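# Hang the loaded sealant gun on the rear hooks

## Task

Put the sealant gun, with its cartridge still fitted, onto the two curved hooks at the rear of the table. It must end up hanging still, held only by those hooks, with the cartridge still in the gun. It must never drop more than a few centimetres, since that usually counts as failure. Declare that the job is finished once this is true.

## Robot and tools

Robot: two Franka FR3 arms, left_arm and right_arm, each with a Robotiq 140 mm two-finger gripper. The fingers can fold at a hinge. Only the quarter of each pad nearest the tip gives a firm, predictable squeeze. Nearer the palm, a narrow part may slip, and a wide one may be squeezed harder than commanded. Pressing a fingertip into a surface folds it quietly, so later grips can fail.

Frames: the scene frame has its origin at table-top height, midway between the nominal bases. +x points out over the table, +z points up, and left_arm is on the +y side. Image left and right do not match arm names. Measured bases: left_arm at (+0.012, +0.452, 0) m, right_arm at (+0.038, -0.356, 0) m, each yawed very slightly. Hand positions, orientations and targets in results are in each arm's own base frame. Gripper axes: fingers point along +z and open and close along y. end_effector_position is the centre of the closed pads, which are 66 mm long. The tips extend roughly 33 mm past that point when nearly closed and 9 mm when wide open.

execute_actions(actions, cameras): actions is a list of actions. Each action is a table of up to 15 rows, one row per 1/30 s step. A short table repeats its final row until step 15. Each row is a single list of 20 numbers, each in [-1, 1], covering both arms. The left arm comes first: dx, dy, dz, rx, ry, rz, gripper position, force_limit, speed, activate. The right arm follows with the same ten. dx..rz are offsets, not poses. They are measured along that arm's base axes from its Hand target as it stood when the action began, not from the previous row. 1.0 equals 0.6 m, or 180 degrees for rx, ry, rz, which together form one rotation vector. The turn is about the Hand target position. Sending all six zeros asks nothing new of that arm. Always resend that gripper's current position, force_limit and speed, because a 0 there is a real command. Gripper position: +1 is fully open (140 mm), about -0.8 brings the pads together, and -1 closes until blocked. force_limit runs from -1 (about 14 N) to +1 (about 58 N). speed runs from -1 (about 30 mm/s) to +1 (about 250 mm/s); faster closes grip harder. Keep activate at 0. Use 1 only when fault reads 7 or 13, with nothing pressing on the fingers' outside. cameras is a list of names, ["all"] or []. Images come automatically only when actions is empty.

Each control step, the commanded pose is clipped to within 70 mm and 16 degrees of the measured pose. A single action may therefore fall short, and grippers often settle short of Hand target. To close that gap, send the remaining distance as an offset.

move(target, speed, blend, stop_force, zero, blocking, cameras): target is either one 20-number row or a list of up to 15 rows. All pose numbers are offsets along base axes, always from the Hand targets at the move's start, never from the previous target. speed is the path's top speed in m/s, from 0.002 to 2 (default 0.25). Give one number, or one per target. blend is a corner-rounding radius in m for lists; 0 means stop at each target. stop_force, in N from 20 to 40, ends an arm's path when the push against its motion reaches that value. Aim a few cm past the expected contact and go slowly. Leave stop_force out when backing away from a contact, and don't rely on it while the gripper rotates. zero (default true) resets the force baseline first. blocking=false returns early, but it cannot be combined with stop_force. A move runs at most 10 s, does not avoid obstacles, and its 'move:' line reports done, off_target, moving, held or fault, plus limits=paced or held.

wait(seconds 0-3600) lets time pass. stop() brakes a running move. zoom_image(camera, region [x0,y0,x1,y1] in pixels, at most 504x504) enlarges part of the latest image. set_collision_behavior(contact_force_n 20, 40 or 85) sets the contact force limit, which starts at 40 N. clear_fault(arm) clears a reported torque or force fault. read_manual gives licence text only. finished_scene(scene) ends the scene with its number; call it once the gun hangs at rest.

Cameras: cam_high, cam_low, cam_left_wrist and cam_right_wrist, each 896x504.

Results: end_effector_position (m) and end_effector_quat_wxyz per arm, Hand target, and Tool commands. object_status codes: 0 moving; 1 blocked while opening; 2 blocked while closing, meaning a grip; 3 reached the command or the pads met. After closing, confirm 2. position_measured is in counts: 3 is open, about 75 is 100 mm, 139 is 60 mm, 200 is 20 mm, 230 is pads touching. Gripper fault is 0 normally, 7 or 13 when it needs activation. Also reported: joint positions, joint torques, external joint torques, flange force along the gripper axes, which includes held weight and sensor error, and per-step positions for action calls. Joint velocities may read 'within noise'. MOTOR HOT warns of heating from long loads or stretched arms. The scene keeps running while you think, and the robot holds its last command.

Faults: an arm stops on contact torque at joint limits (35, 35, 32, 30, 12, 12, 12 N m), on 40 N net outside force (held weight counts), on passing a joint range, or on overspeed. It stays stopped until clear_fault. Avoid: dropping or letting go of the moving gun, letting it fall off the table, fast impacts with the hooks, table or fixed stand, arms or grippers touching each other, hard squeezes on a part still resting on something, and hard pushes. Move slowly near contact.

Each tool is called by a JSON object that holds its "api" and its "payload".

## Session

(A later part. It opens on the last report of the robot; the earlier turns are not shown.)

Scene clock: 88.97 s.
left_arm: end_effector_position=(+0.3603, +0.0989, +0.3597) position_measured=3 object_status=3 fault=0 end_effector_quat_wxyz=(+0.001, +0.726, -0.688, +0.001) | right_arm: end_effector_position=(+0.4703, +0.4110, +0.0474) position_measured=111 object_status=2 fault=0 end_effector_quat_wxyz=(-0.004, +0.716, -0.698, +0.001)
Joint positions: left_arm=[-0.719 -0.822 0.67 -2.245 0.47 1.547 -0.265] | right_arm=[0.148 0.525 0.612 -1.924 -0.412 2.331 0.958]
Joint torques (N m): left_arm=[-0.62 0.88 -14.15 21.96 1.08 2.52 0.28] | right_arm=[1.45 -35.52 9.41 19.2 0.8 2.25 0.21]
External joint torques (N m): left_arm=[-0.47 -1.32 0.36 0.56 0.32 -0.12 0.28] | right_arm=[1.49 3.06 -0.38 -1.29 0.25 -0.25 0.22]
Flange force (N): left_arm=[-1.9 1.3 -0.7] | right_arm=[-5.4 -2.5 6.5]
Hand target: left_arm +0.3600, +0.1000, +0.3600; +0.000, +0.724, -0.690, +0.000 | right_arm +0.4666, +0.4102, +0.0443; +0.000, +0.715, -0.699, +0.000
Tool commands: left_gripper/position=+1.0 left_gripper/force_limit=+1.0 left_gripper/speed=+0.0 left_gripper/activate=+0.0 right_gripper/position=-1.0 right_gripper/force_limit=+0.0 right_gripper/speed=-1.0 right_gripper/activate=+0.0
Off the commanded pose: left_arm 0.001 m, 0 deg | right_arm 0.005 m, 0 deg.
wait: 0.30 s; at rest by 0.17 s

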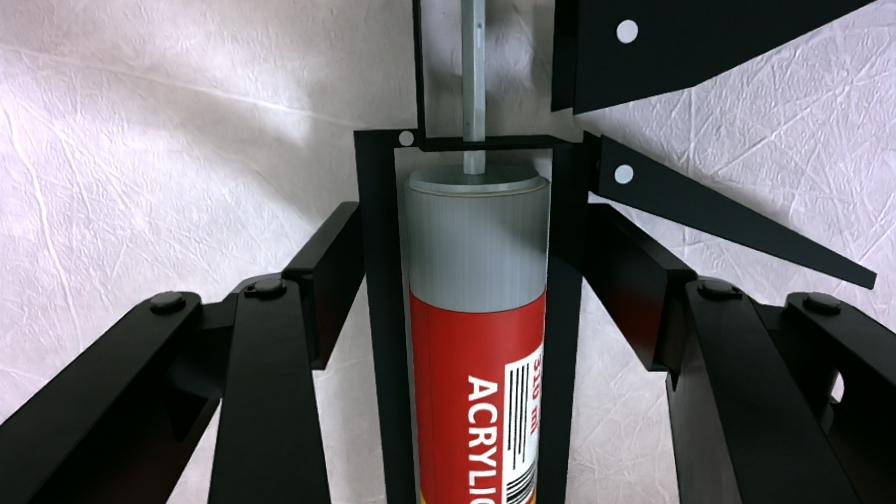

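{"api": "move", "payload": {"target": [[0,0,0,0,0,0,1,1,0,0,0,0,0,0,0,0,0.4,0,-0.5,0],[0,0,0,0,0,0,1,1,0,0,0.007,0.002,-0.004,0,0,0,0.4,0,-0.5,0]], "speed": 0.05}}

{"api": "execute_actions", "payload": {"actions": [[[0,0,0,0,0,0,1,1,0,0,0,0,0,0,0,0,-1,0,-1,0]],[[0,0,0,0,0,0,1,1,0,0,0,0,0,0,0,0,-1,0,-1,0]],[[0,0,0,0,0,0,1,1,0,0,0,0,0,0,0,0,-1,0,-1,0]]], "cameras": ["cam_right_wrist"]}}

Scene clock: 92.60 s.
left_arm: end_effector_position=(+0.3603, +0.0989, +0.3597) position_measured=3 object_status=3 fault=0 end_effector_quat_wxyz=(+0.001, +0.726, -0.688, +0.001) | right_arm: end_effector_position=(+0.4704, +0.4123, +0.0424) position_measured=78 object_status=3 fault=0 end_effector_quat_wxyz=(-0.001, +0.716, -0.698, -0.001)
Joint positions: left_arm=[-0.719 -0.822 0.67 -2.245 0.47 1.547 -0.265] | right_arm=[0.156 0.54 0.606 -1.914 -0.412 2.33 0.958]
Joint torques (N m): left_arm=[-0.64 0.91 -14.17 22.08 1.05 2.52 0.23] | right_arm=[0.4 -38.22 9.38 21.38 0.56 2.03 0]
External joint torques (N m): left_arm=[-0.67 -1.12 0.15 0.6 0.28 -0.11 0.23] | right_arm=[0.52 0.92 -0.53 0.92 0 -0.46 0]
Flange force (N): left_arm=[-1.3 0.7 -1.1] | right_arm=[-5.9 -5.9 1.7]
Hand target: left_arm +0.3600, +0.1000, +0.3600; +0.000, +0.724, -0.690, +0.000 | right_arm +0.4708, +0.4114, +0.0419; +0.000, +0.715, -0.699, +0.000
Off the commanded pose: left_arm 0.001 m, 0 deg | right_arm 0.001 m, 0 deg.
move: done

Scene clock: 94.30 s.
left_arm: end_effector_position=(+0.3603, +0.0989, +0.3597) position_measured=3 object_status=3 fault=0 end_effector_quat_wxyz=(+0.001, +0.726, -0.688, +0.001) | right_arm: end_effector_position=(+0.4697, +0.4123, +0.0424) position_measured=111 object_status=2 fault=0 end_effector_quat_wxyz=(+0.000, +0.716, -0.698, +0.000)
Joint positions: left_arm=[-0.719 -0.822 0.67 -2.245 0.47 1.547 -0.265] | right_arm=[0.158 0.539 0.604 -1.913 -0.412 2.327 0.958]
Joint torques (N m): left_arm=[-0.63 0.91 -14.16 22.11 1.07 2.52 0.24] | right_arm=[0.39 -36.93 8.68 20.98 0.47 2.51 0.06]
External joint torques (N m): left_arm=[-0.5 -1.26 0.27 0.73 0.32 -0.12 0.24] | right_arm=[0.61 2.13 -1.11 0.54 -0.09 0.04 0.06]
External joint torques at the end of the 1st action: left_arm=[-0.61 -1.2 0.29 0.6 0.31 -0.11 0.27] | right_arm=[1 0.44 0.89 1.08 0.03 -0.42 -0.02]
External joint torques at the end of the 2nd action: left_arm=[-0.5 -1.35 0.17 0.7 0.3 -0.11 0.24] | right_arm=[0.31 2.16 -1.13 0.66 -0.09 0.14 0.07]
Flange force (N): left_arm=[-1.8 0.9 -1.2] | right_arm=[-6.8 -6.8 5.5]
Flange force at the end of the 1st action (N): left_arm=[-1.7 0.8 -1.0] | right_arm=[-5.9 -4.6 -0.3]
Flange force at the end of the 2nd action (N): left_arm=[-1.7 1.4 -1.2] | right_arm=[-6.5 -7.0 5.5]
Hand target: left_arm +0.3600, +0.1000, +0.3600; +0.000, +0.724, -0.690, +0.000 | right_arm +0.4708, +0.4114, +0.0419; +0.000, +0.715, -0.699, +0.000
Off the commanded pose: left_arm 0.001 m, 0 deg | right_arm 0.002 m, 0 deg.
Step readings (end_effector_position of left_arm | right_arm; steps 1 to 15: 1st action; 16 to 30: 2nd action; 31 to 45: 3rd action):
0: (+0.3603, +0.0989, +0.3597) | (+0.4704, +0.4123, +0.0424)
1: (+0.3603, +0.0989, +0.3597) | (+0.4704, +0.4123, +0.0424)
2: (+0.3603, +0.0989, +0.3597) | (+0.4704, +0.4123, +0.0424)
4: (+0.3603, +0.0989, +0.3597) | (+0.4704, +0.4123, +0.0424)
8: (+0.3603, +0.0989, +0.3597) | (+0.4704, +0.4122, +0.0423)
15: (+0.3603, +0.0989, +0.3597) | (+0.4704, +0.4122, +0.0422)
16: (+0.3603, +0.0989, +0.3597) | (+0.4703, +0.4122, +0.0422)
17: (+0.3603, +0.0989, +0.3597) | (+0.4701, +0.4122, +0.0422)
19: (+0.3603, +0.0989, +0.3597) | (+0.4696, +0.4123, +0.0421)
23: (+0.3603, +0.0989, +0.3597) | (+0.4697, +0.4123, +0.0422)
30: (+0.3603, +0.0989, +0.3597) | (+0.4697, +0.4123, +0.0424)
31: (+0.3603, +0.0989, +0.3597) | (+0.4697, +0.4123, +0.0424)
32: (+0.3603, +0.0989, +0.3597) | (+0.4697, +0.4123, +0.0424)
34: (+0.3603, +0.0989, +0.3597) | (+0.4697, +0.4123, +0.0424)
38: (+0.3603, +0.0989, +0.3597) | (+0.4697, +0.4123, +0.0424)
45: (+0.3603, +0.0989, +0.3597) | (+0.4697, +0.4123, +0.0424)

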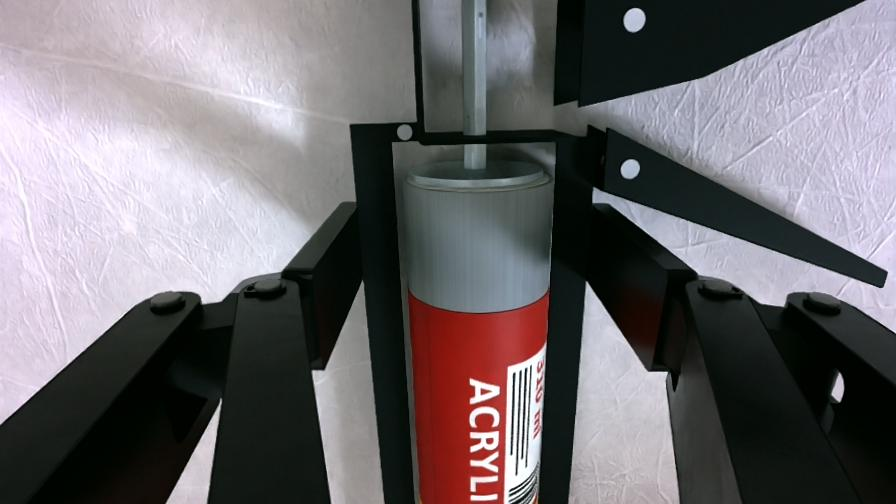

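{"api": "move", "payload": {"target": [[0,0,0,0,0,0,1,1,0,0,0,0,0.07,0,0,0,-0.98,1,-1,0],[0,0,0,0,0,0,1,1,0,0,-0.051,-0.136,0.632,0,0,0.197,-0.98,1,-1,0]], "speed": [0.05,0.16], "blend": [0.01,0], "cameras": ["cam_right_wrist"]}}

Scene clock: 100.77 s.
left_arm: end_effector_position=(+0.3603, +0.0989, +0.3597) position_measured=3 object_status=3 fault=0 end_effector_quat_wxyz=(+0.001, +0.726, -0.688, +0.001) | right_arm: end_effector_position=(+0.4381, +0.3283, +0.4145) position_measured=112 object_status=2 fault=0 end_effector_quat_wxyz=(+0.007, +0.893, -0.450, -0.002)
Joint positions: left_arm=[-0.719 -0.822 0.67 -2.245 0.47 1.547 -0.265] | right_arm=[-0.199 -0.009 0.839 -1.571 0.005 1.551 0.002]
Joint velocities: left_arm=[within noise] | right_arm=[0.001 -0.001 0 -0.001 0.001 0.001 -0.005]
Joint torques (N m): left_arm=[-0.59 0.95 -14.2 22.05 1.06 2.51 0.26] | right_arm=[0.08 -23.27 -0.45 29.87 1.26 2.78 -0.42]
External joint torques (N m): left_arm=[-0.58 -1.11 0.15 0.56 0.3 -0.13 0.26] | right_arm=[0.28 -3.32 -0.02 6.07 0.54 0.25 -0.42]
Flange force (N): left_arm=[-1.4 0.9 -1.1] | right_arm=[0.5 -4.7 -16.3]
Hand target: left_arm +0.3600, +0.1000, +0.3600; +0.000, +0.724, -0.690, +0.000 | right_arm +0.4402, +0.3298, +0.4211; +0.000, +0.894, -0.448, +0.000
Off the commanded pose: left_arm 0.001 m, 0 deg | right_arm 0.007 m, 1 deg.
move: off_target (right_arm)

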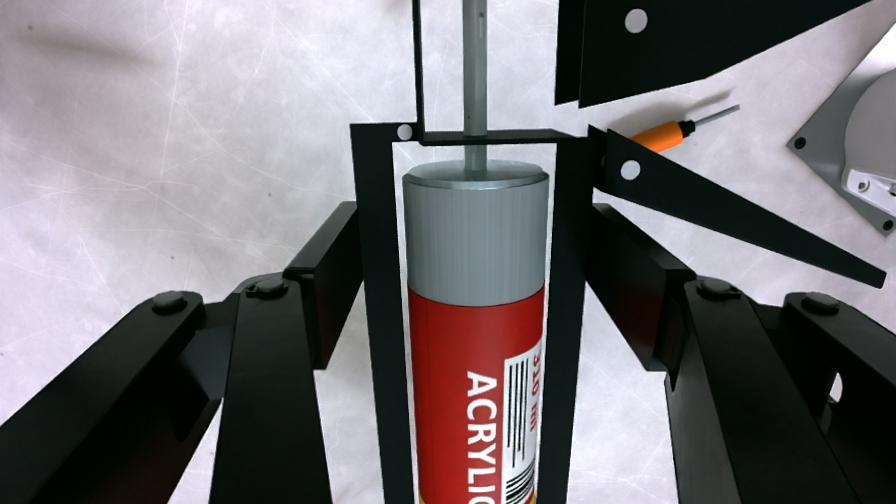

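{"api": "move", "payload": {"target": [0,0,0,0,0,0,1,1,0,0,0.224,0.17,0.048,0.3,-0.4,0,-0.98,1,-1,0], "speed": 0.25, "cameras": ["cam_high"]}}

Scene clock: 111.87 s.
left_arm: end_effector_position=(+0.3603, +0.0989, +0.3597) position_measured=3 object_status=3 fault=0 end_effector_quat_wxyz=(+0.001, +0.726, -0.688, +0.001) | right_arm: end_effector_position=(+0.5755, +0.4307, +0.4257) position_measured=112 object_status=2 fault=0 end_effector_quat_wxyz=(+0.615, -0.649, +0.323, -0.311)
Joint positions: left_arm=[-0.719 -0.822 0.67 -2.245 0.47 1.547 -0.265] | right_arm=[0.424 0.133 0.233 -2.453 0.02 4.103 -0.048]
Joint velocities: left_arm=[within noise] | right_arm=[-0.002 0 -0.001 0 0.001 0.002 0.006]
Joint torques (N m): left_arm=[-0.58 0.95 -14.17 22.08 1.06 2.52 0.22] | right_arm=[0.06 -37.05 1.99 27.05 -0.14 6.31 0.28]
External joint torques (N m): left_arm=[-0.47 -1.23 0.25 0.68 0.3 -0.11 0.22] | right_arm=[0.18 -6.72 1.13 7.93 -0.41 3.62 0.38]
Flange force (N): left_arm=[-1.7 1.0 -1.2] | right_arm=[0.3 -9.1 6.2]
Hand target: left_arm +0.3600, +0.1000, +0.3600; +0.000, +0.724, -0.690, +0.000 | right_arm +0.5746, +0.4318, +0.4499; +0.633, -0.632, +0.317, -0.316
Off the commanded pose: left_arm 0.001 m, 0 deg | right_arm 0.024 m, 3 deg.
move: off_target (right_arm); limits=paced

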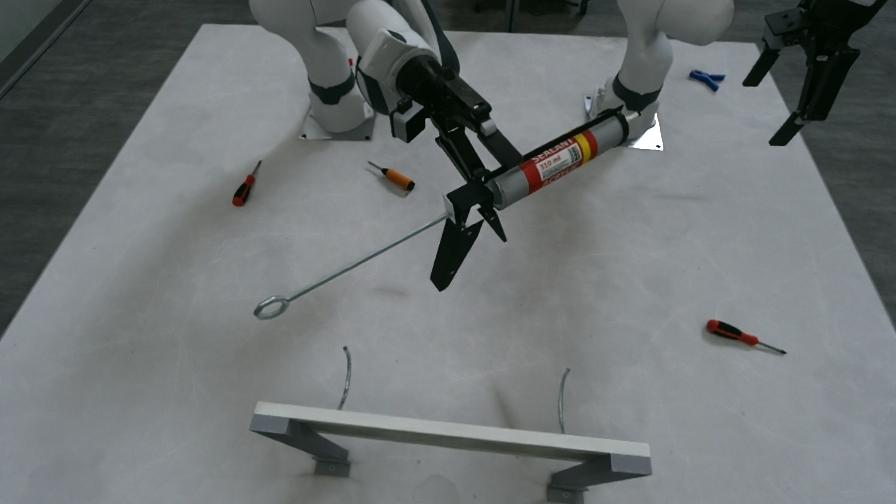

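{"api": "move", "payload": {"target": [[0,0,0,0,0,0,1,1,0,0,0.1757,-0.0813,-0.0917,0.0275,0.0086,-0.2197,-0.98,1,-1,0],[0,0,0,0,0,0,1,1,0,0,0.35,-0.0797,-0.11,0.0275,0.0086,-0.2197,-0.98,1,-1,0]], "speed": [0.2,0.08], "blend": [0.02,0], "cameras": ["cam_high","cam_low"]}}

{"api": "zoom_image", "payload": {"camera": "cam_low", "region": [80, 30, 400, 250]}}

{"api": "zoom_image", "payload": {"camera": "cam_high", "region": [180, 230, 680, 504]}}

Scene clock: 125.43 s.
left_arm: end_effector_position=(+0.3603, +0.0989, +0.3597) position_measured=3 object_status=3 fault=0 end_effector_quat_wxyz=(+0.001, +0.726, -0.688, +0.001) | right_arm: end_effector_position=(+0.7842, +0.3867, +0.3612) position_measured=112 object_status=2 fault=0 end_effector_quat_wxyz=(+0.502, -0.476, +0.538, -0.481)
Joint positions: left_arm=[-0.719 -0.822 0.67 -2.245 0.47 1.547 -0.265] | right_arm=[0.791 0.889 -0.015 -1.306 1.108 4.098 -0.723]
Joint velocities: left_arm=[within noise] | right_arm=[0 0.001 0 -0.001 0 0 -0.007]
Joint torques (N m): left_arm=[-0.59 0.86 -14.12 22.09 1.08 2.52 0.22] | right_arm=[1 -61.42 -5.2 28.97 -4.48 3.88 -0.11]
External joint torques (N m): left_arm=[-0.52 -1.25 0.27 0.64 0.32 -0.12 0.23] | right_arm=[1.31 -8 -2.55 7.3 -2.14 2.02 -0.01]
Flange force (N): left_arm=[-1.7 1.0 -1.0] | right_arm=[-16.0 -9.9 11.0]
Hand target: left_arm +0.3600, +0.1000, +0.3600; +0.000, +0.724, -0.690, +0.000 | right_arm +0.7846, +0.3839, +0.3839; +0.510, -0.465, +0.533, -0.489
Off the commanded pose: left_arm 0.001 m, 0 deg | right_arm 0.023 m, 2 deg.
move: off_target (right_arm)

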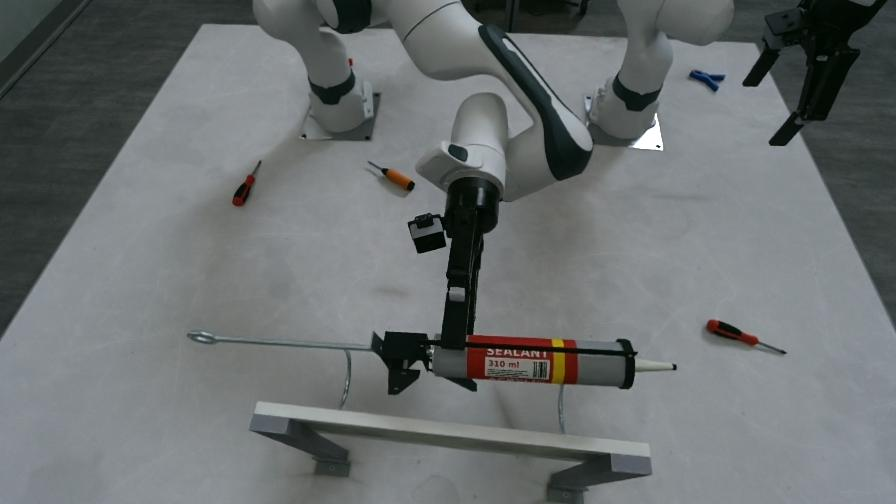

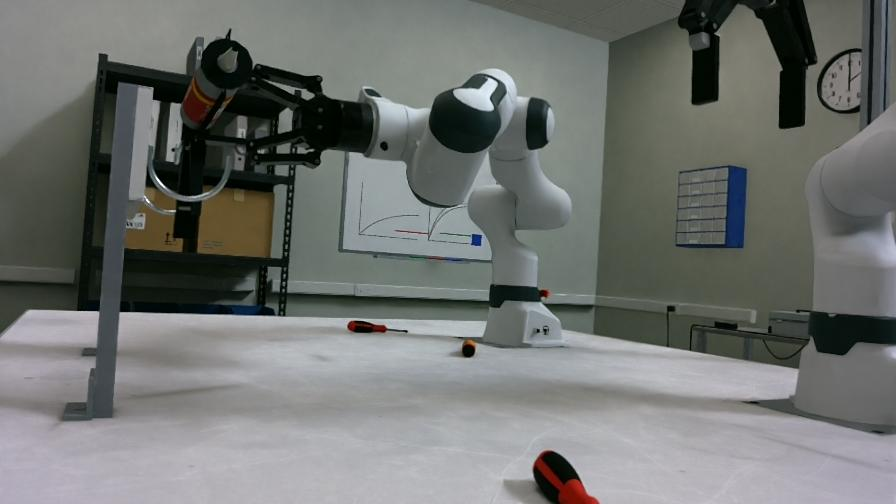

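Scaled by 1.575 from the camera's image (finer frame: 1280x720).

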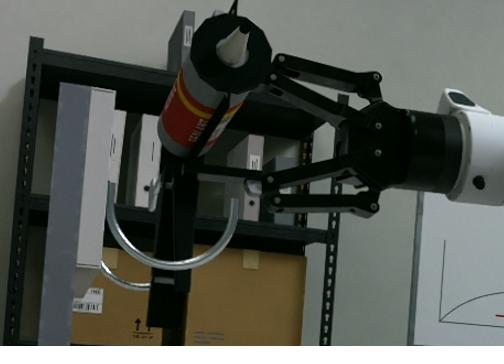

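Scaled by 1.008 from the camera's image (finer frame: 1280x720).

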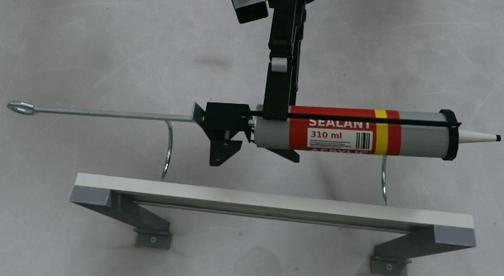

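{"api": "move", "payload": {"target": [[0,0,0,0,0,0,1,1,0,0,0.046,0.0,-0.02,0,0,-0.0128,-0.98,1,-1,0],[0,0,0,0,0,0,1,1,0,0,0.046,0.0,-0.055,0,0,-0.0128,-0.98,1,-1,0]], "speed": [0.06,0.05], "blend": [0.01,0], "cameras": ["cam_high","cam_low"]}}

{"api": "zoom_image", "payload": {"camera": "cam_low", "region": [80, 50, 400, 270]}}

{"api": "zoom_image", "payload": {"camera": "cam_high", "region": [180, 230, 680, 504]}}

Scene clock: 134.27 s.
left_arm: end_effector_position=(+0.3603, +0.0989, +0.3597) position_measured=3 object_status=3 fault=0 end_effector_quat_wxyz=(+0.001, +0.726, -0.688, +0.001) | right_arm: end_effector_position=(+0.8119, +0.3858, +0.3270) position_measured=112 object_status=2 fault=0 end_effector_quat_wxyz=(+0.492, -0.465, +0.548, -0.492)
Joint positions: left_arm=[-0.719 -0.822 0.67 -2.245 0.47 1.547 -0.265] | right_arm=[0.799 1.102 -0.058 -0.986 1.235 4.061 -0.851]
Joint velocities: left_arm=[within noise] | right_arm=[0.002 0 0 0.001 0.002 -0.001 -0.005]
Joint torques (N m): left_arm=[-0.6 0.93 -14.16 22.06 1.06 2.53 0.26] | right_arm=[0.88 -65.03 -7.28 29.31 -5.09 3.32 -0.42]
External joint torques (N m): left_arm=[-0.54 -1.23 0.2 0.68 0.3 -0.1 0.26] | right_arm=[1.29 -8.98 -3.32 7.42 -2.43 1.72 -0.32]
Flange force (N): left_arm=[-1.6 0.9 -1.2] | right_arm=[0.0 0.0 0.0]
Hand target: left_arm +0.3600, +0.1000, +0.3600; +0.000, +0.724, -0.690, +0.000 | right_arm +0.8122, +0.3839, +0.3509; +0.500, -0.454, +0.542, -0.500
Off the commanded pose: left_arm 0.001 m, 0 deg | right_arm 0.024 m, 2 deg.
move: off_target (right_arm)

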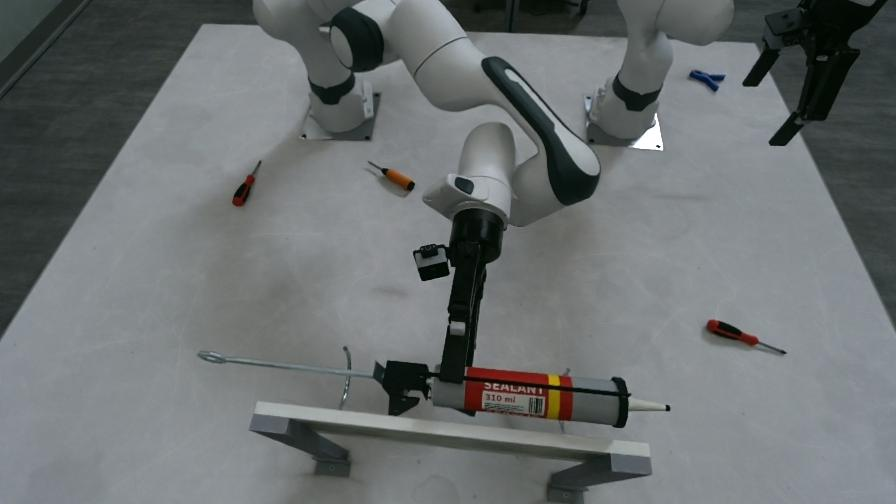

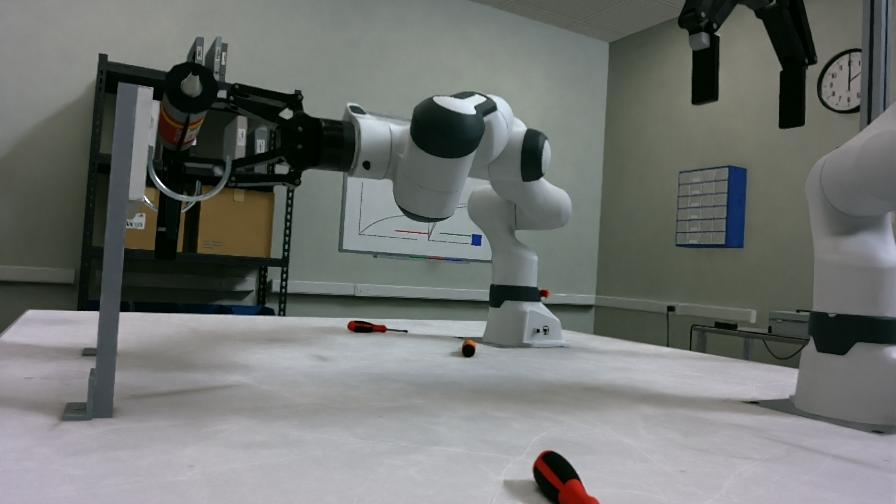

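Scaled by 1.575 from the camera's image (finer frame: 1280x720).

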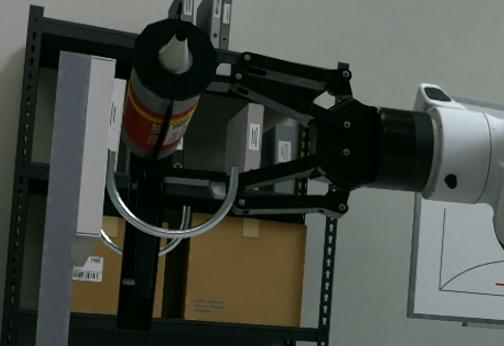

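Scaled by 1.008 from the camera's image (finer frame: 1280x720).

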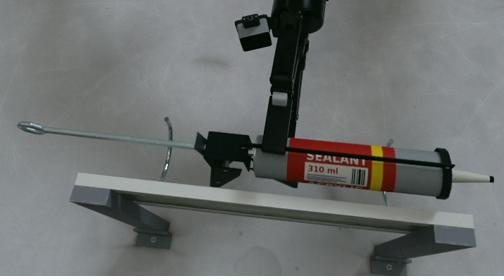

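{"api": "move", "payload": {"target": [[0,0,0,0,0,0,1,1,0,0,0.003,0,-0.083,0,0,0.001,-0.98,1,-1,0],[0,0,0,0,0,0,1,1,0,0,0.003,0,-0.1,0,0,0.001,-0.98,1,-1,0]], "speed": [0.06,0.025], "blend": [0.003,0], "cameras": ["cam_high","cam_low"]}}

{"api": "zoom_image", "payload": {"camera": "cam_low", "region": [80, 80, 280, 220]}}

Scene clock: 139.13 s.
left_arm: end_effector_position=(+0.3603, +0.0989, +0.3597) position_measured=3 object_status=3 fault=0 end_effector_quat_wxyz=(+0.001, +0.726, -0.688, +0.001) | right_arm: end_effector_position=(+0.8135, +0.3850, +0.2640) position_measured=112 object_status=2 fault=0 end_effector_quat_wxyz=(+0.488, -0.471, +0.546, -0.492)
Joint positions: left_arm=[-0.719 -0.822 0.67 -2.245 0.47 1.547 -0.265] | right_arm=[0.809 1.217 -0.096 -0.954 1.212 4.064 -0.763]
Joint velocities: left_arm=[within noise] | right_arm=[0.001 0 -0.001 0 -0.001 0 0.006]
Joint torques (N m): left_arm=[-0.62 0.9 -14.12 22.09 1.07 2.52 0.25] | right_arm=[1.07 -65.45 -8.36 28.78 -4.96 4.13 0.38]
External joint torques (N m): left_arm=[-0.56 -1.21 0.27 0.61 0.3 -0.12 0.25] | right_arm=[1.56 -8.78 -3.52 7.19 -2.55 2.3 0.48]
Flange force (N): left_arm=[-1.6 0.9 -1.0] | right_arm=[0.0 0.0 0.0]
Hand target: left_arm +0.3600, +0.1000, +0.3600; +0.000, +0.724, -0.690, +0.000 | right_arm +0.8140, +0.3839, +0.2909; +0.501, -0.455, +0.542, -0.499
Off the commanded pose: left_arm 0.001 m, 0 deg | right_arm 0.027 m, 3 deg.
move: off_target (right_arm)

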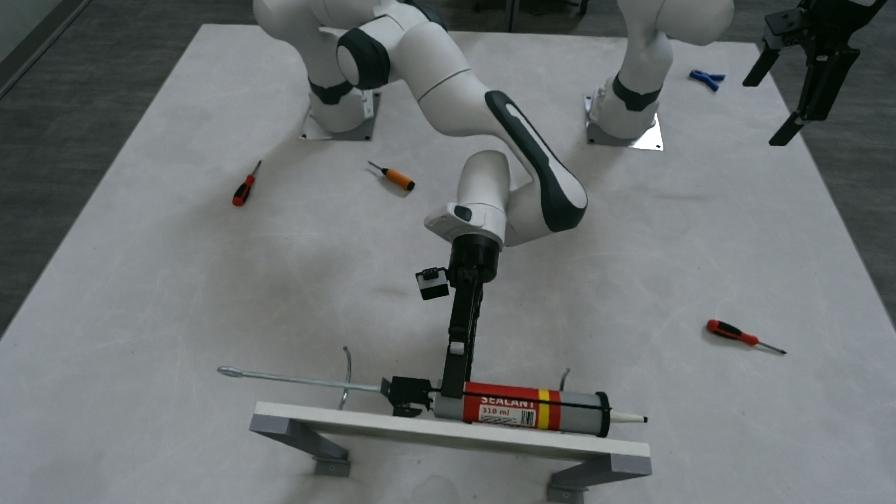

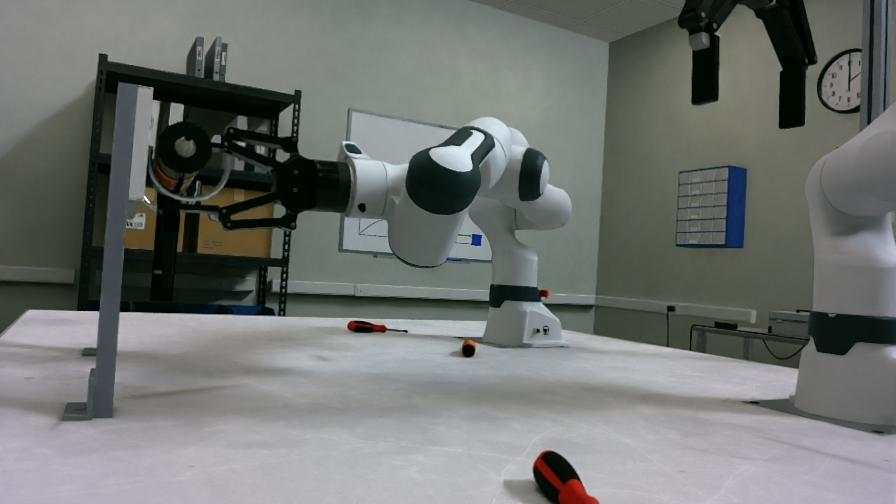

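Scaled by 2.520 from the camera's image (finer frame: 1280x720).

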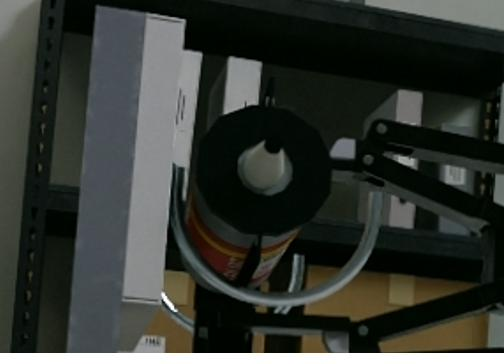

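{"api": "move", "payload": {"target": [0,0,0,0,0,0,1,1,0,0,-0.005,0,-0.023,0,0,0,-0.98,1,-1,0], "speed": 0.025, "cameras": ["cam_low"]}}

{"api": "zoom_image", "payload": {"camera": "cam_low", "region": [80, 80, 280, 220]}}

Scene clock: 144.10 s.
left_arm: end_effector_position=(+0.3603, +0.0989, +0.3597) position_measured=3 object_status=3 fault=0 end_effector_quat_wxyz=(+0.001, +0.726, -0.688, +0.001) | right_arm: end_effector_position=(+0.8109, +0.3850, +0.2568) position_measured=112 object_status=2 fault=0 end_effector_quat_wxyz=(+0.492, -0.466, +0.548, -0.491)
Joint positions: left_arm=[-0.719 -0.822 0.67 -2.245 0.47 1.547 -0.265] | right_arm=[0.82 1.231 -0.114 -0.96 1.209 4.072 -0.723]
Joint torques (N m): left_arm=[-0.65 0.87 -14.2 21.99 1.07 2.51 0.22] | right_arm=[1.04 -62.92 -8.36 26.46 -4.57 3.94 0.07]
External joint torques (N m): left_arm=[-0.57 -1.3 0.17 0.62 0.31 -0.12 0.22] | right_arm=[1.38 -6.54 -3.23 5.12 -2.26 2.08 0.17]
Flange force (N): left_arm=[-1.5 1.3 -1.0] | right_arm=[0.0 0.0 0.0]
Hand target: left_arm +0.3600, +0.1000, +0.3600; +0.000, +0.724, -0.690, +0.000 | right_arm +0.8110, +0.3839, +0.2771; +0.501, -0.455, +0.542, -0.499
Off the commanded pose: left_arm 0.001 m, 0 deg | right_arm 0.020 m, 2 deg.
move: off_target (right_arm)

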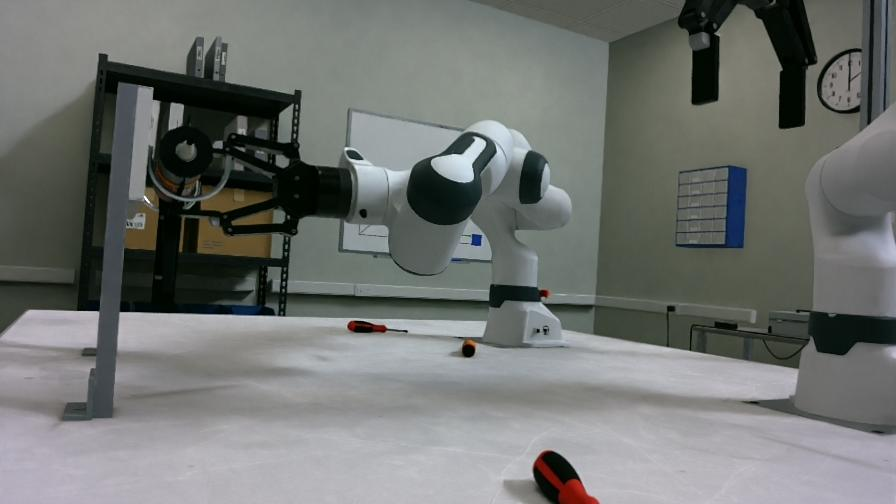

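Scaled by 2.520 from the camera's image (finer frame: 1280x720).

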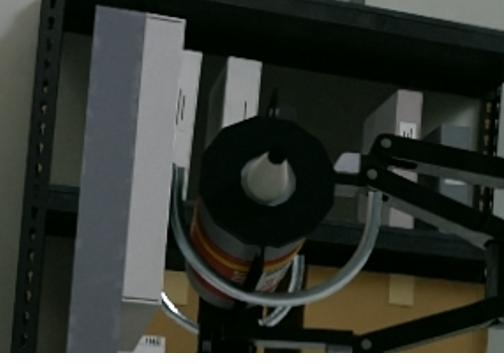

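{"api": "move", "payload": {"target": [[0,0,0,0,0,0,1,1,0,0,0,0,-0.02,0.005,0,0,-0.98,1,-1,0],[0,0,0,0,0,0,1,1,0,0,0,0,-0.034,0.01,0,0,-0.98,1,-1,0]], "speed": 0.02, "cameras": ["cam_low","cam_high"]}}

{"api": "zoom_image", "payload": {"camera": "cam_low", "region": [80, 80, 280, 220]}}

Scene clock: 147.33 s.
left_arm: end_effector_position=(+0.3603, +0.0989, +0.3597) position_measured=3 object_status=3 fault=0 end_effector_quat_wxyz=(+0.001, +0.726, -0.688, +0.001) | right_arm: end_effector_position=(+0.8112, +0.3835, +0.2488) position_measured=112 object_status=2 fault=0 end_effector_quat_wxyz=(+0.507, -0.448, +0.555, -0.484)
Joint positions: left_arm=[-0.719 -0.822 0.67 -2.245 0.47 1.547 -0.265] | right_arm=[0.824 1.271 -0.133 -0.926 1.209 4.081 -0.658]
Joint velocities: left_arm=[within noise] | right_arm=[0.001 0 0.002 0 -0.001 -0.001 0.006]
Joint torques (N m): left_arm=[-0.59 0.87 -14.19 22.06 1.09 2.52 0.28] | right_arm=[1.55 -57.96 -7.21 23.81 -3.87 2.38 -0.61]
External joint torques (N m): left_arm=[-0.46 -1.36 0.27 0.69 0.33 -0.11 0.28] | right_arm=[1.65 -1.43 -1.85 2.52 -1.6 0.53 -0.51]
Flange force (N): left_arm=[-1.9 1.3 -1.1] | right_arm=[0.0 0.0 0.0]
Hand target: left_arm +0.3600, +0.1000, +0.3600; +0.000, +0.724, -0.690, +0.000 | right_arm +0.8110, +0.3839, +0.2567; +0.508, -0.447, +0.549, -0.490
Off the commanded pose: left_arm 0.001 m, 0 deg | right_arm 0.008 m, 1 deg.
move: off_target (right_arm)
Images, in order (width x height): cam_high 896x504, cam_low 896x504.

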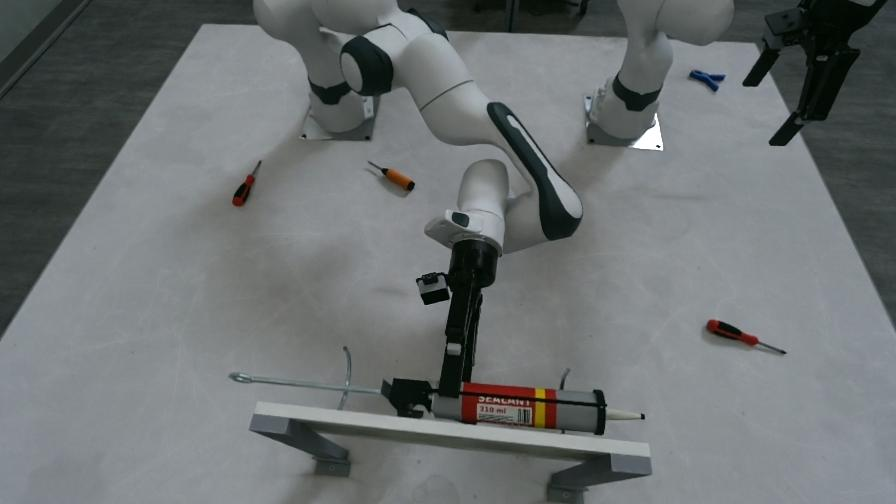

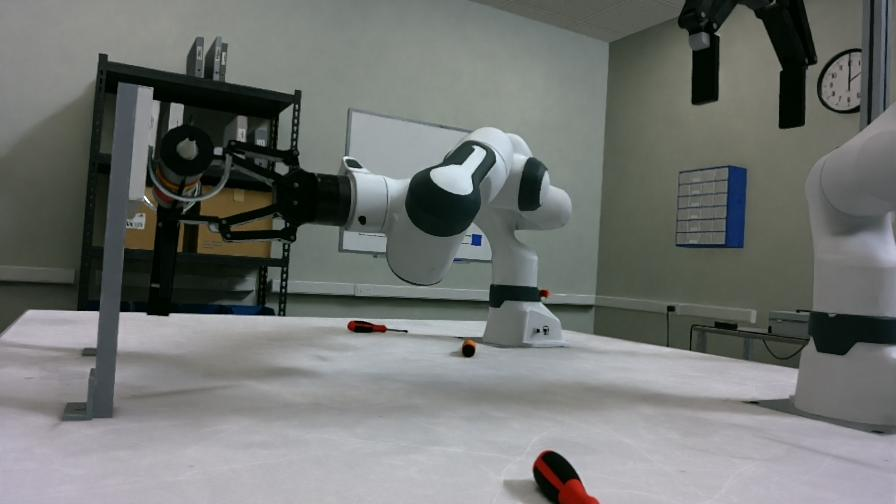

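Scaled by 2.520 from the camera's image (finer frame: 1280x720).

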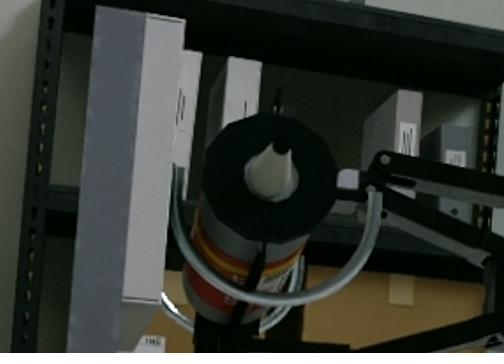

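{"api": "move", "payload": {"target": [0,0,0,0,0,0,1,1,0,0,0,0,-0.011,0.008,0,0,-0.98,1,-1,0], "speed": 0.02}}

Scene clock: 149.17 s.
left_arm: end_effector_position=(+0.3603, +0.0989, +0.3597) position_measured=3 object_status=3 fault=0 end_effector_quat_wxyz=(+0.001, +0.726, -0.688, +0.001) | right_arm: end_effector_position=(+0.8112, +0.3833, +0.2478) position_measured=112 object_status=2 fault=0 end_effector_quat_wxyz=(+0.511, -0.443, +0.556, -0.484)
Joint positions: left_arm=[-0.719 -0.822 0.67 -2.245 0.47 1.547 -0.265] | right_arm=[0.824 1.283 -0.135 -0.911 1.209 4.085 -0.648]
Joint torques (N m): left_arm=[-0.57 0.92 -14.17 22.11 1.07 2.51 0.24] | right_arm=[1.26 -56.55 -4.98 22.63 -2.63 1.66 0.16]
External joint torques (N m): left_arm=[-0.5 -1.16 0.23 0.67 0.31 -0.13 0.24] | right_arm=[1.25 0.22 0.4 1.26 -0.34 -0.18 0.27]
Flange force (N): left_arm=[-1.7 0.8 -1.2] | right_arm=[0.0 0.0 0.0]
Hand target: left_arm +0.3600, +0.1000, +0.3600; +0.000, +0.724, -0.690, +0.000 | right_arm +0.8110, +0.3839, +0.2501; +0.514, -0.440, +0.556, -0.483
Off the commanded pose: left_arm 0.001 m, 0 deg | right_arm 0.002 m, 0 deg.
move: done

{"api": "execute_actions", "payload": {"actions": [[[0,0,0,0,0,0,1,1,0,0,0,0,0,0,0,0,0.35,0,-1,0]],[[0,0,0,0,0,0,1,1,0,0,0,0,0,0,0,0,0.35,0,-1,0]]], "cameras": ["cam_right_wrist","cam_low"]}}

Scene clock: 153.87 s.
left_arm: end_effector_position=(+0.3603, +0.0989, +0.3597) position_measured=3 object_status=3 fault=0 end_effector_quat_wxyz=(+0.001, +0.726, -0.688, +0.001) | right_arm: end_effector_position=(+0.8112, +0.3834, +0.2482) position_measured=85 object_status=3 fault=0 end_effector_quat_wxyz=(+0.511, -0.443, +0.556, -0.484)
Joint positions: left_arm=[-0.719 -0.822 0.67 -2.245 0.47 1.547 -0.265] | right_arm=[0.824 1.284 -0.135 -0.91 1.209 4.085 -0.648]
Joint torques (N m): left_arm=[-0.59 0.87 -14.18 22.04 1.07 2.53 0.22] | right_arm=[0.59 -56.3 -5.16 22.34 -2.27 1.72 0.11]
External joint torques (N m): left_arm=[-0.5 -1.29 0.21 0.67 0.31 -0.09 0.22] | right_arm=[0.75 0.24 0.23 1.07 0 -0.1 0.22]
External joint torques at the end of the 1st action: left_arm=[-0.51 -1.21 0.26 0.6 0.29 -0.13 0.22] | right_arm=[0.83 0.18 0.28 1.28 -0.02 -0.1 0.21]
Flange force (N): left_arm=[-1.6 1.2 -1.1] | right_arm=[0.0 0.0 0.0]
Flange force at the end of the 1st action (N): left_arm=[-1.6 1.0 -1.0] | right_arm=[0.0 0.0 0.0]
Hand target: left_arm +0.3600, +0.1000, +0.3600; +0.000, +0.724, -0.690, +0.000 | right_arm +0.8110, +0.3839, +0.2501; +0.514, -0.440, +0.556, -0.483
Off the commanded pose: left_arm 0.001 m, 0 deg | right_arm 0.002 m, 0 deg.
Step readings (end_effector_position of left_arm | right_arm; steps 1 to 15: 1st action; 16 to 30: 2nd action):
0: (+0.3603, +0.0989, +0.3597) | (+0.8112, +0.3833, +0.2478)
1: (+0.3603, +0.0989, +0.3597) | (+0.8112, +0.3833, +0.2478)
2: (+0.3603, +0.0989, +0.3597) | (+0.8112, +0.3833, +0.2478)
4: (+0.3603, +0.0989, +0.3597) | (+0.8112, +0.3833, +0.2477)
8: (+0.3603, +0.0989, +0.3597) | (+0.8112, +0.3833, +0.2479)
15: (+0.3603, +0.0989, +0.3597) | (+0.8112, +0.3834, +0.2482)
16: (+0.3603, +0.0989, +0.3597) | (+0.8112, +0.3834, +0.2482)
17: (+0.3603, +0.0989, +0.3597) | (+0.8112, +0.3834, +0.2482)
19: (+0.3603, +0.0989, +0.3597) | (+0.8112, +0.3834, +0.2482)
23: (+0.3603, +0.0989, +0.3597) | (+0.8112, +0.3834, +0.2482)
30: (+0.3603, +0.0989, +0.3597) | (+0.8112, +0.3834, +0.2482)
Images, in order (width x height): cam_low 896x504, cam_right_wrist 896x504.

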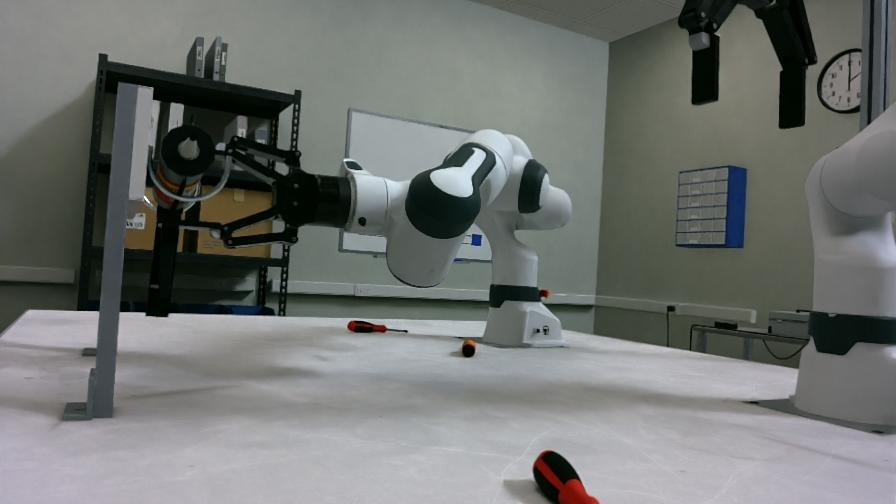

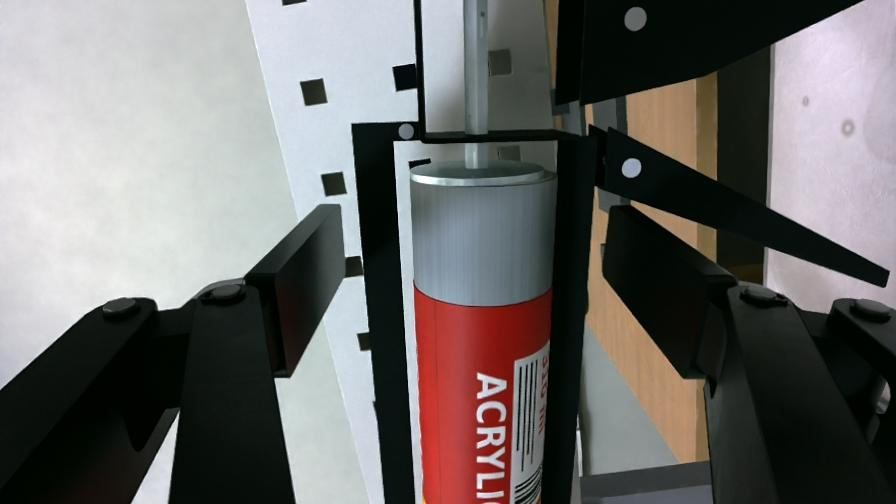

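{"api": "move", "payload": {"target": [[0,0,0,0,0,0,1,1,0,0,0,0.01,0.001,0,0,0,0.35,0,-1,0],[0,0,0,0,0,0,1,1,0,0,-0.3,0.036,0.005,0,0,0,0.35,0,-1,0]], "speed": [0.03,0.07], "cameras": ["all"]}}

Scene clock: 159.27 s.
left_arm: end_effector_position=(+0.3603, +0.0989, +0.3597) position_measured=3 object_status=3 fault=0 end_effector_quat_wxyz=(+0.001, +0.726, -0.688, +0.001) | right_arm: end_effector_position=(+0.6317, +0.4070, +0.2518) position_measured=85 object_status=3 fault=0 end_effector_quat_wxyz=(+0.512, -0.445, +0.552, -0.485)
Joint positions: left_arm=[-0.719 -0.822 0.67 -2.245 0.47 1.547 -0.265] | right_arm=[1.025 0.911 -0.054 -1.69 1.155 4.424 -0.336]
Joint velocities: left_arm=[within noise] | right_arm=[-0.001 -0.001 -0.001 -0.001 0.001 0.003 0.006]
Joint torques (N m): left_arm=[-0.64 0.96 -14.14 22.05 1.08 2.51 0.24] | right_arm=[0.45 -48.99 -2.58 16.82 -0.94 2.38 0.12]
External joint torques (N m): left_arm=[-0.54 -1.17 0.32 0.56 0.31 -0.14 0.24] | right_arm=[0.78 -0.12 0.83 -0.06 0.33 0.09 0.23]
Flange force (N): left_arm=[-1.7 0.9 -0.9] | right_arm=[-0.1 -0.1 -2.1]
Hand target: left_arm +0.3600, +0.1000, +0.3600; +0.000, +0.724, -0.690, +0.000 | right_arm +0.6310, +0.4055, +0.2531; +0.514, -0.440, +0.556, -0.483
Off the commanded pose: left_arm 0.001 m, 0 deg | right_arm 0.002 m, 1 deg.
move: done

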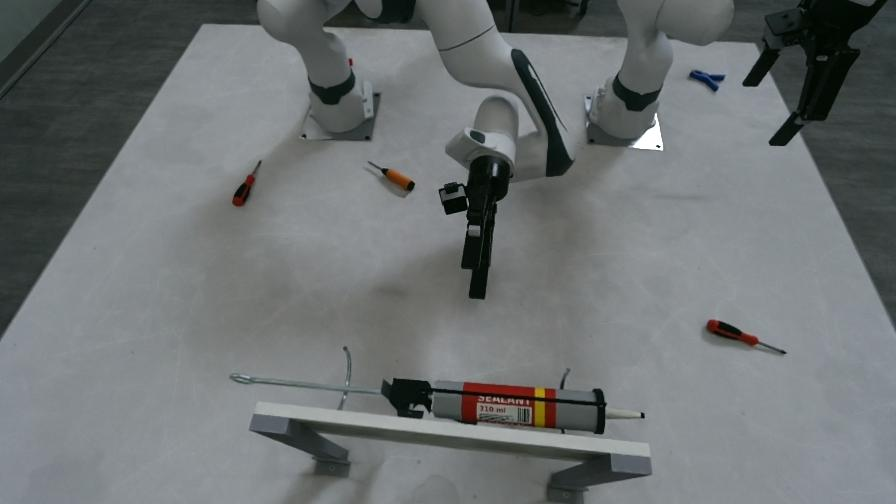

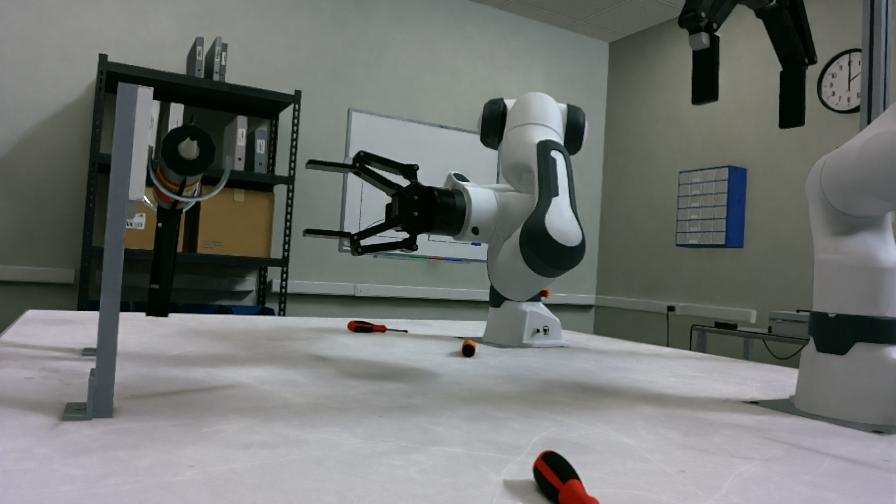

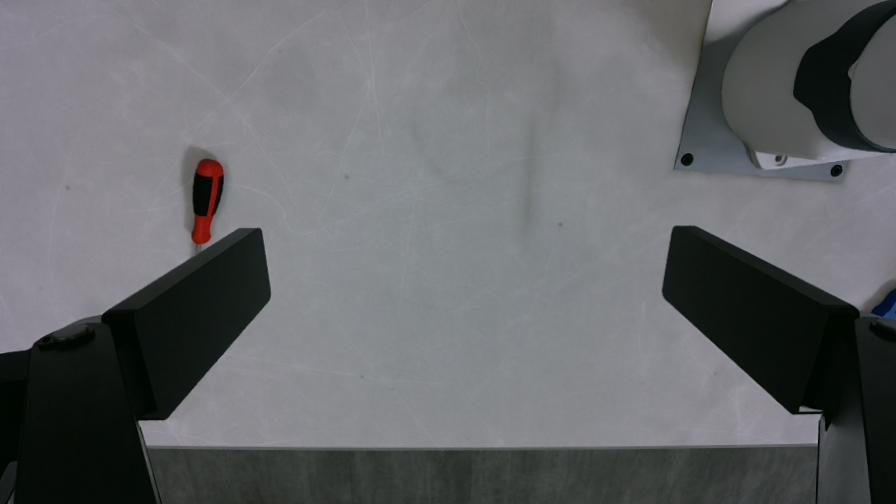

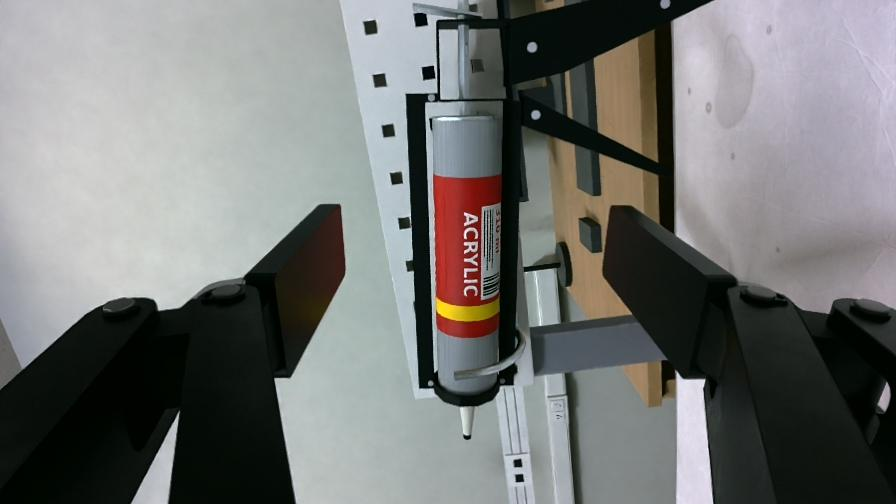

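{"api": "finished_scene", "payload": {"scene": 2}}

The scene is finished: the task was done.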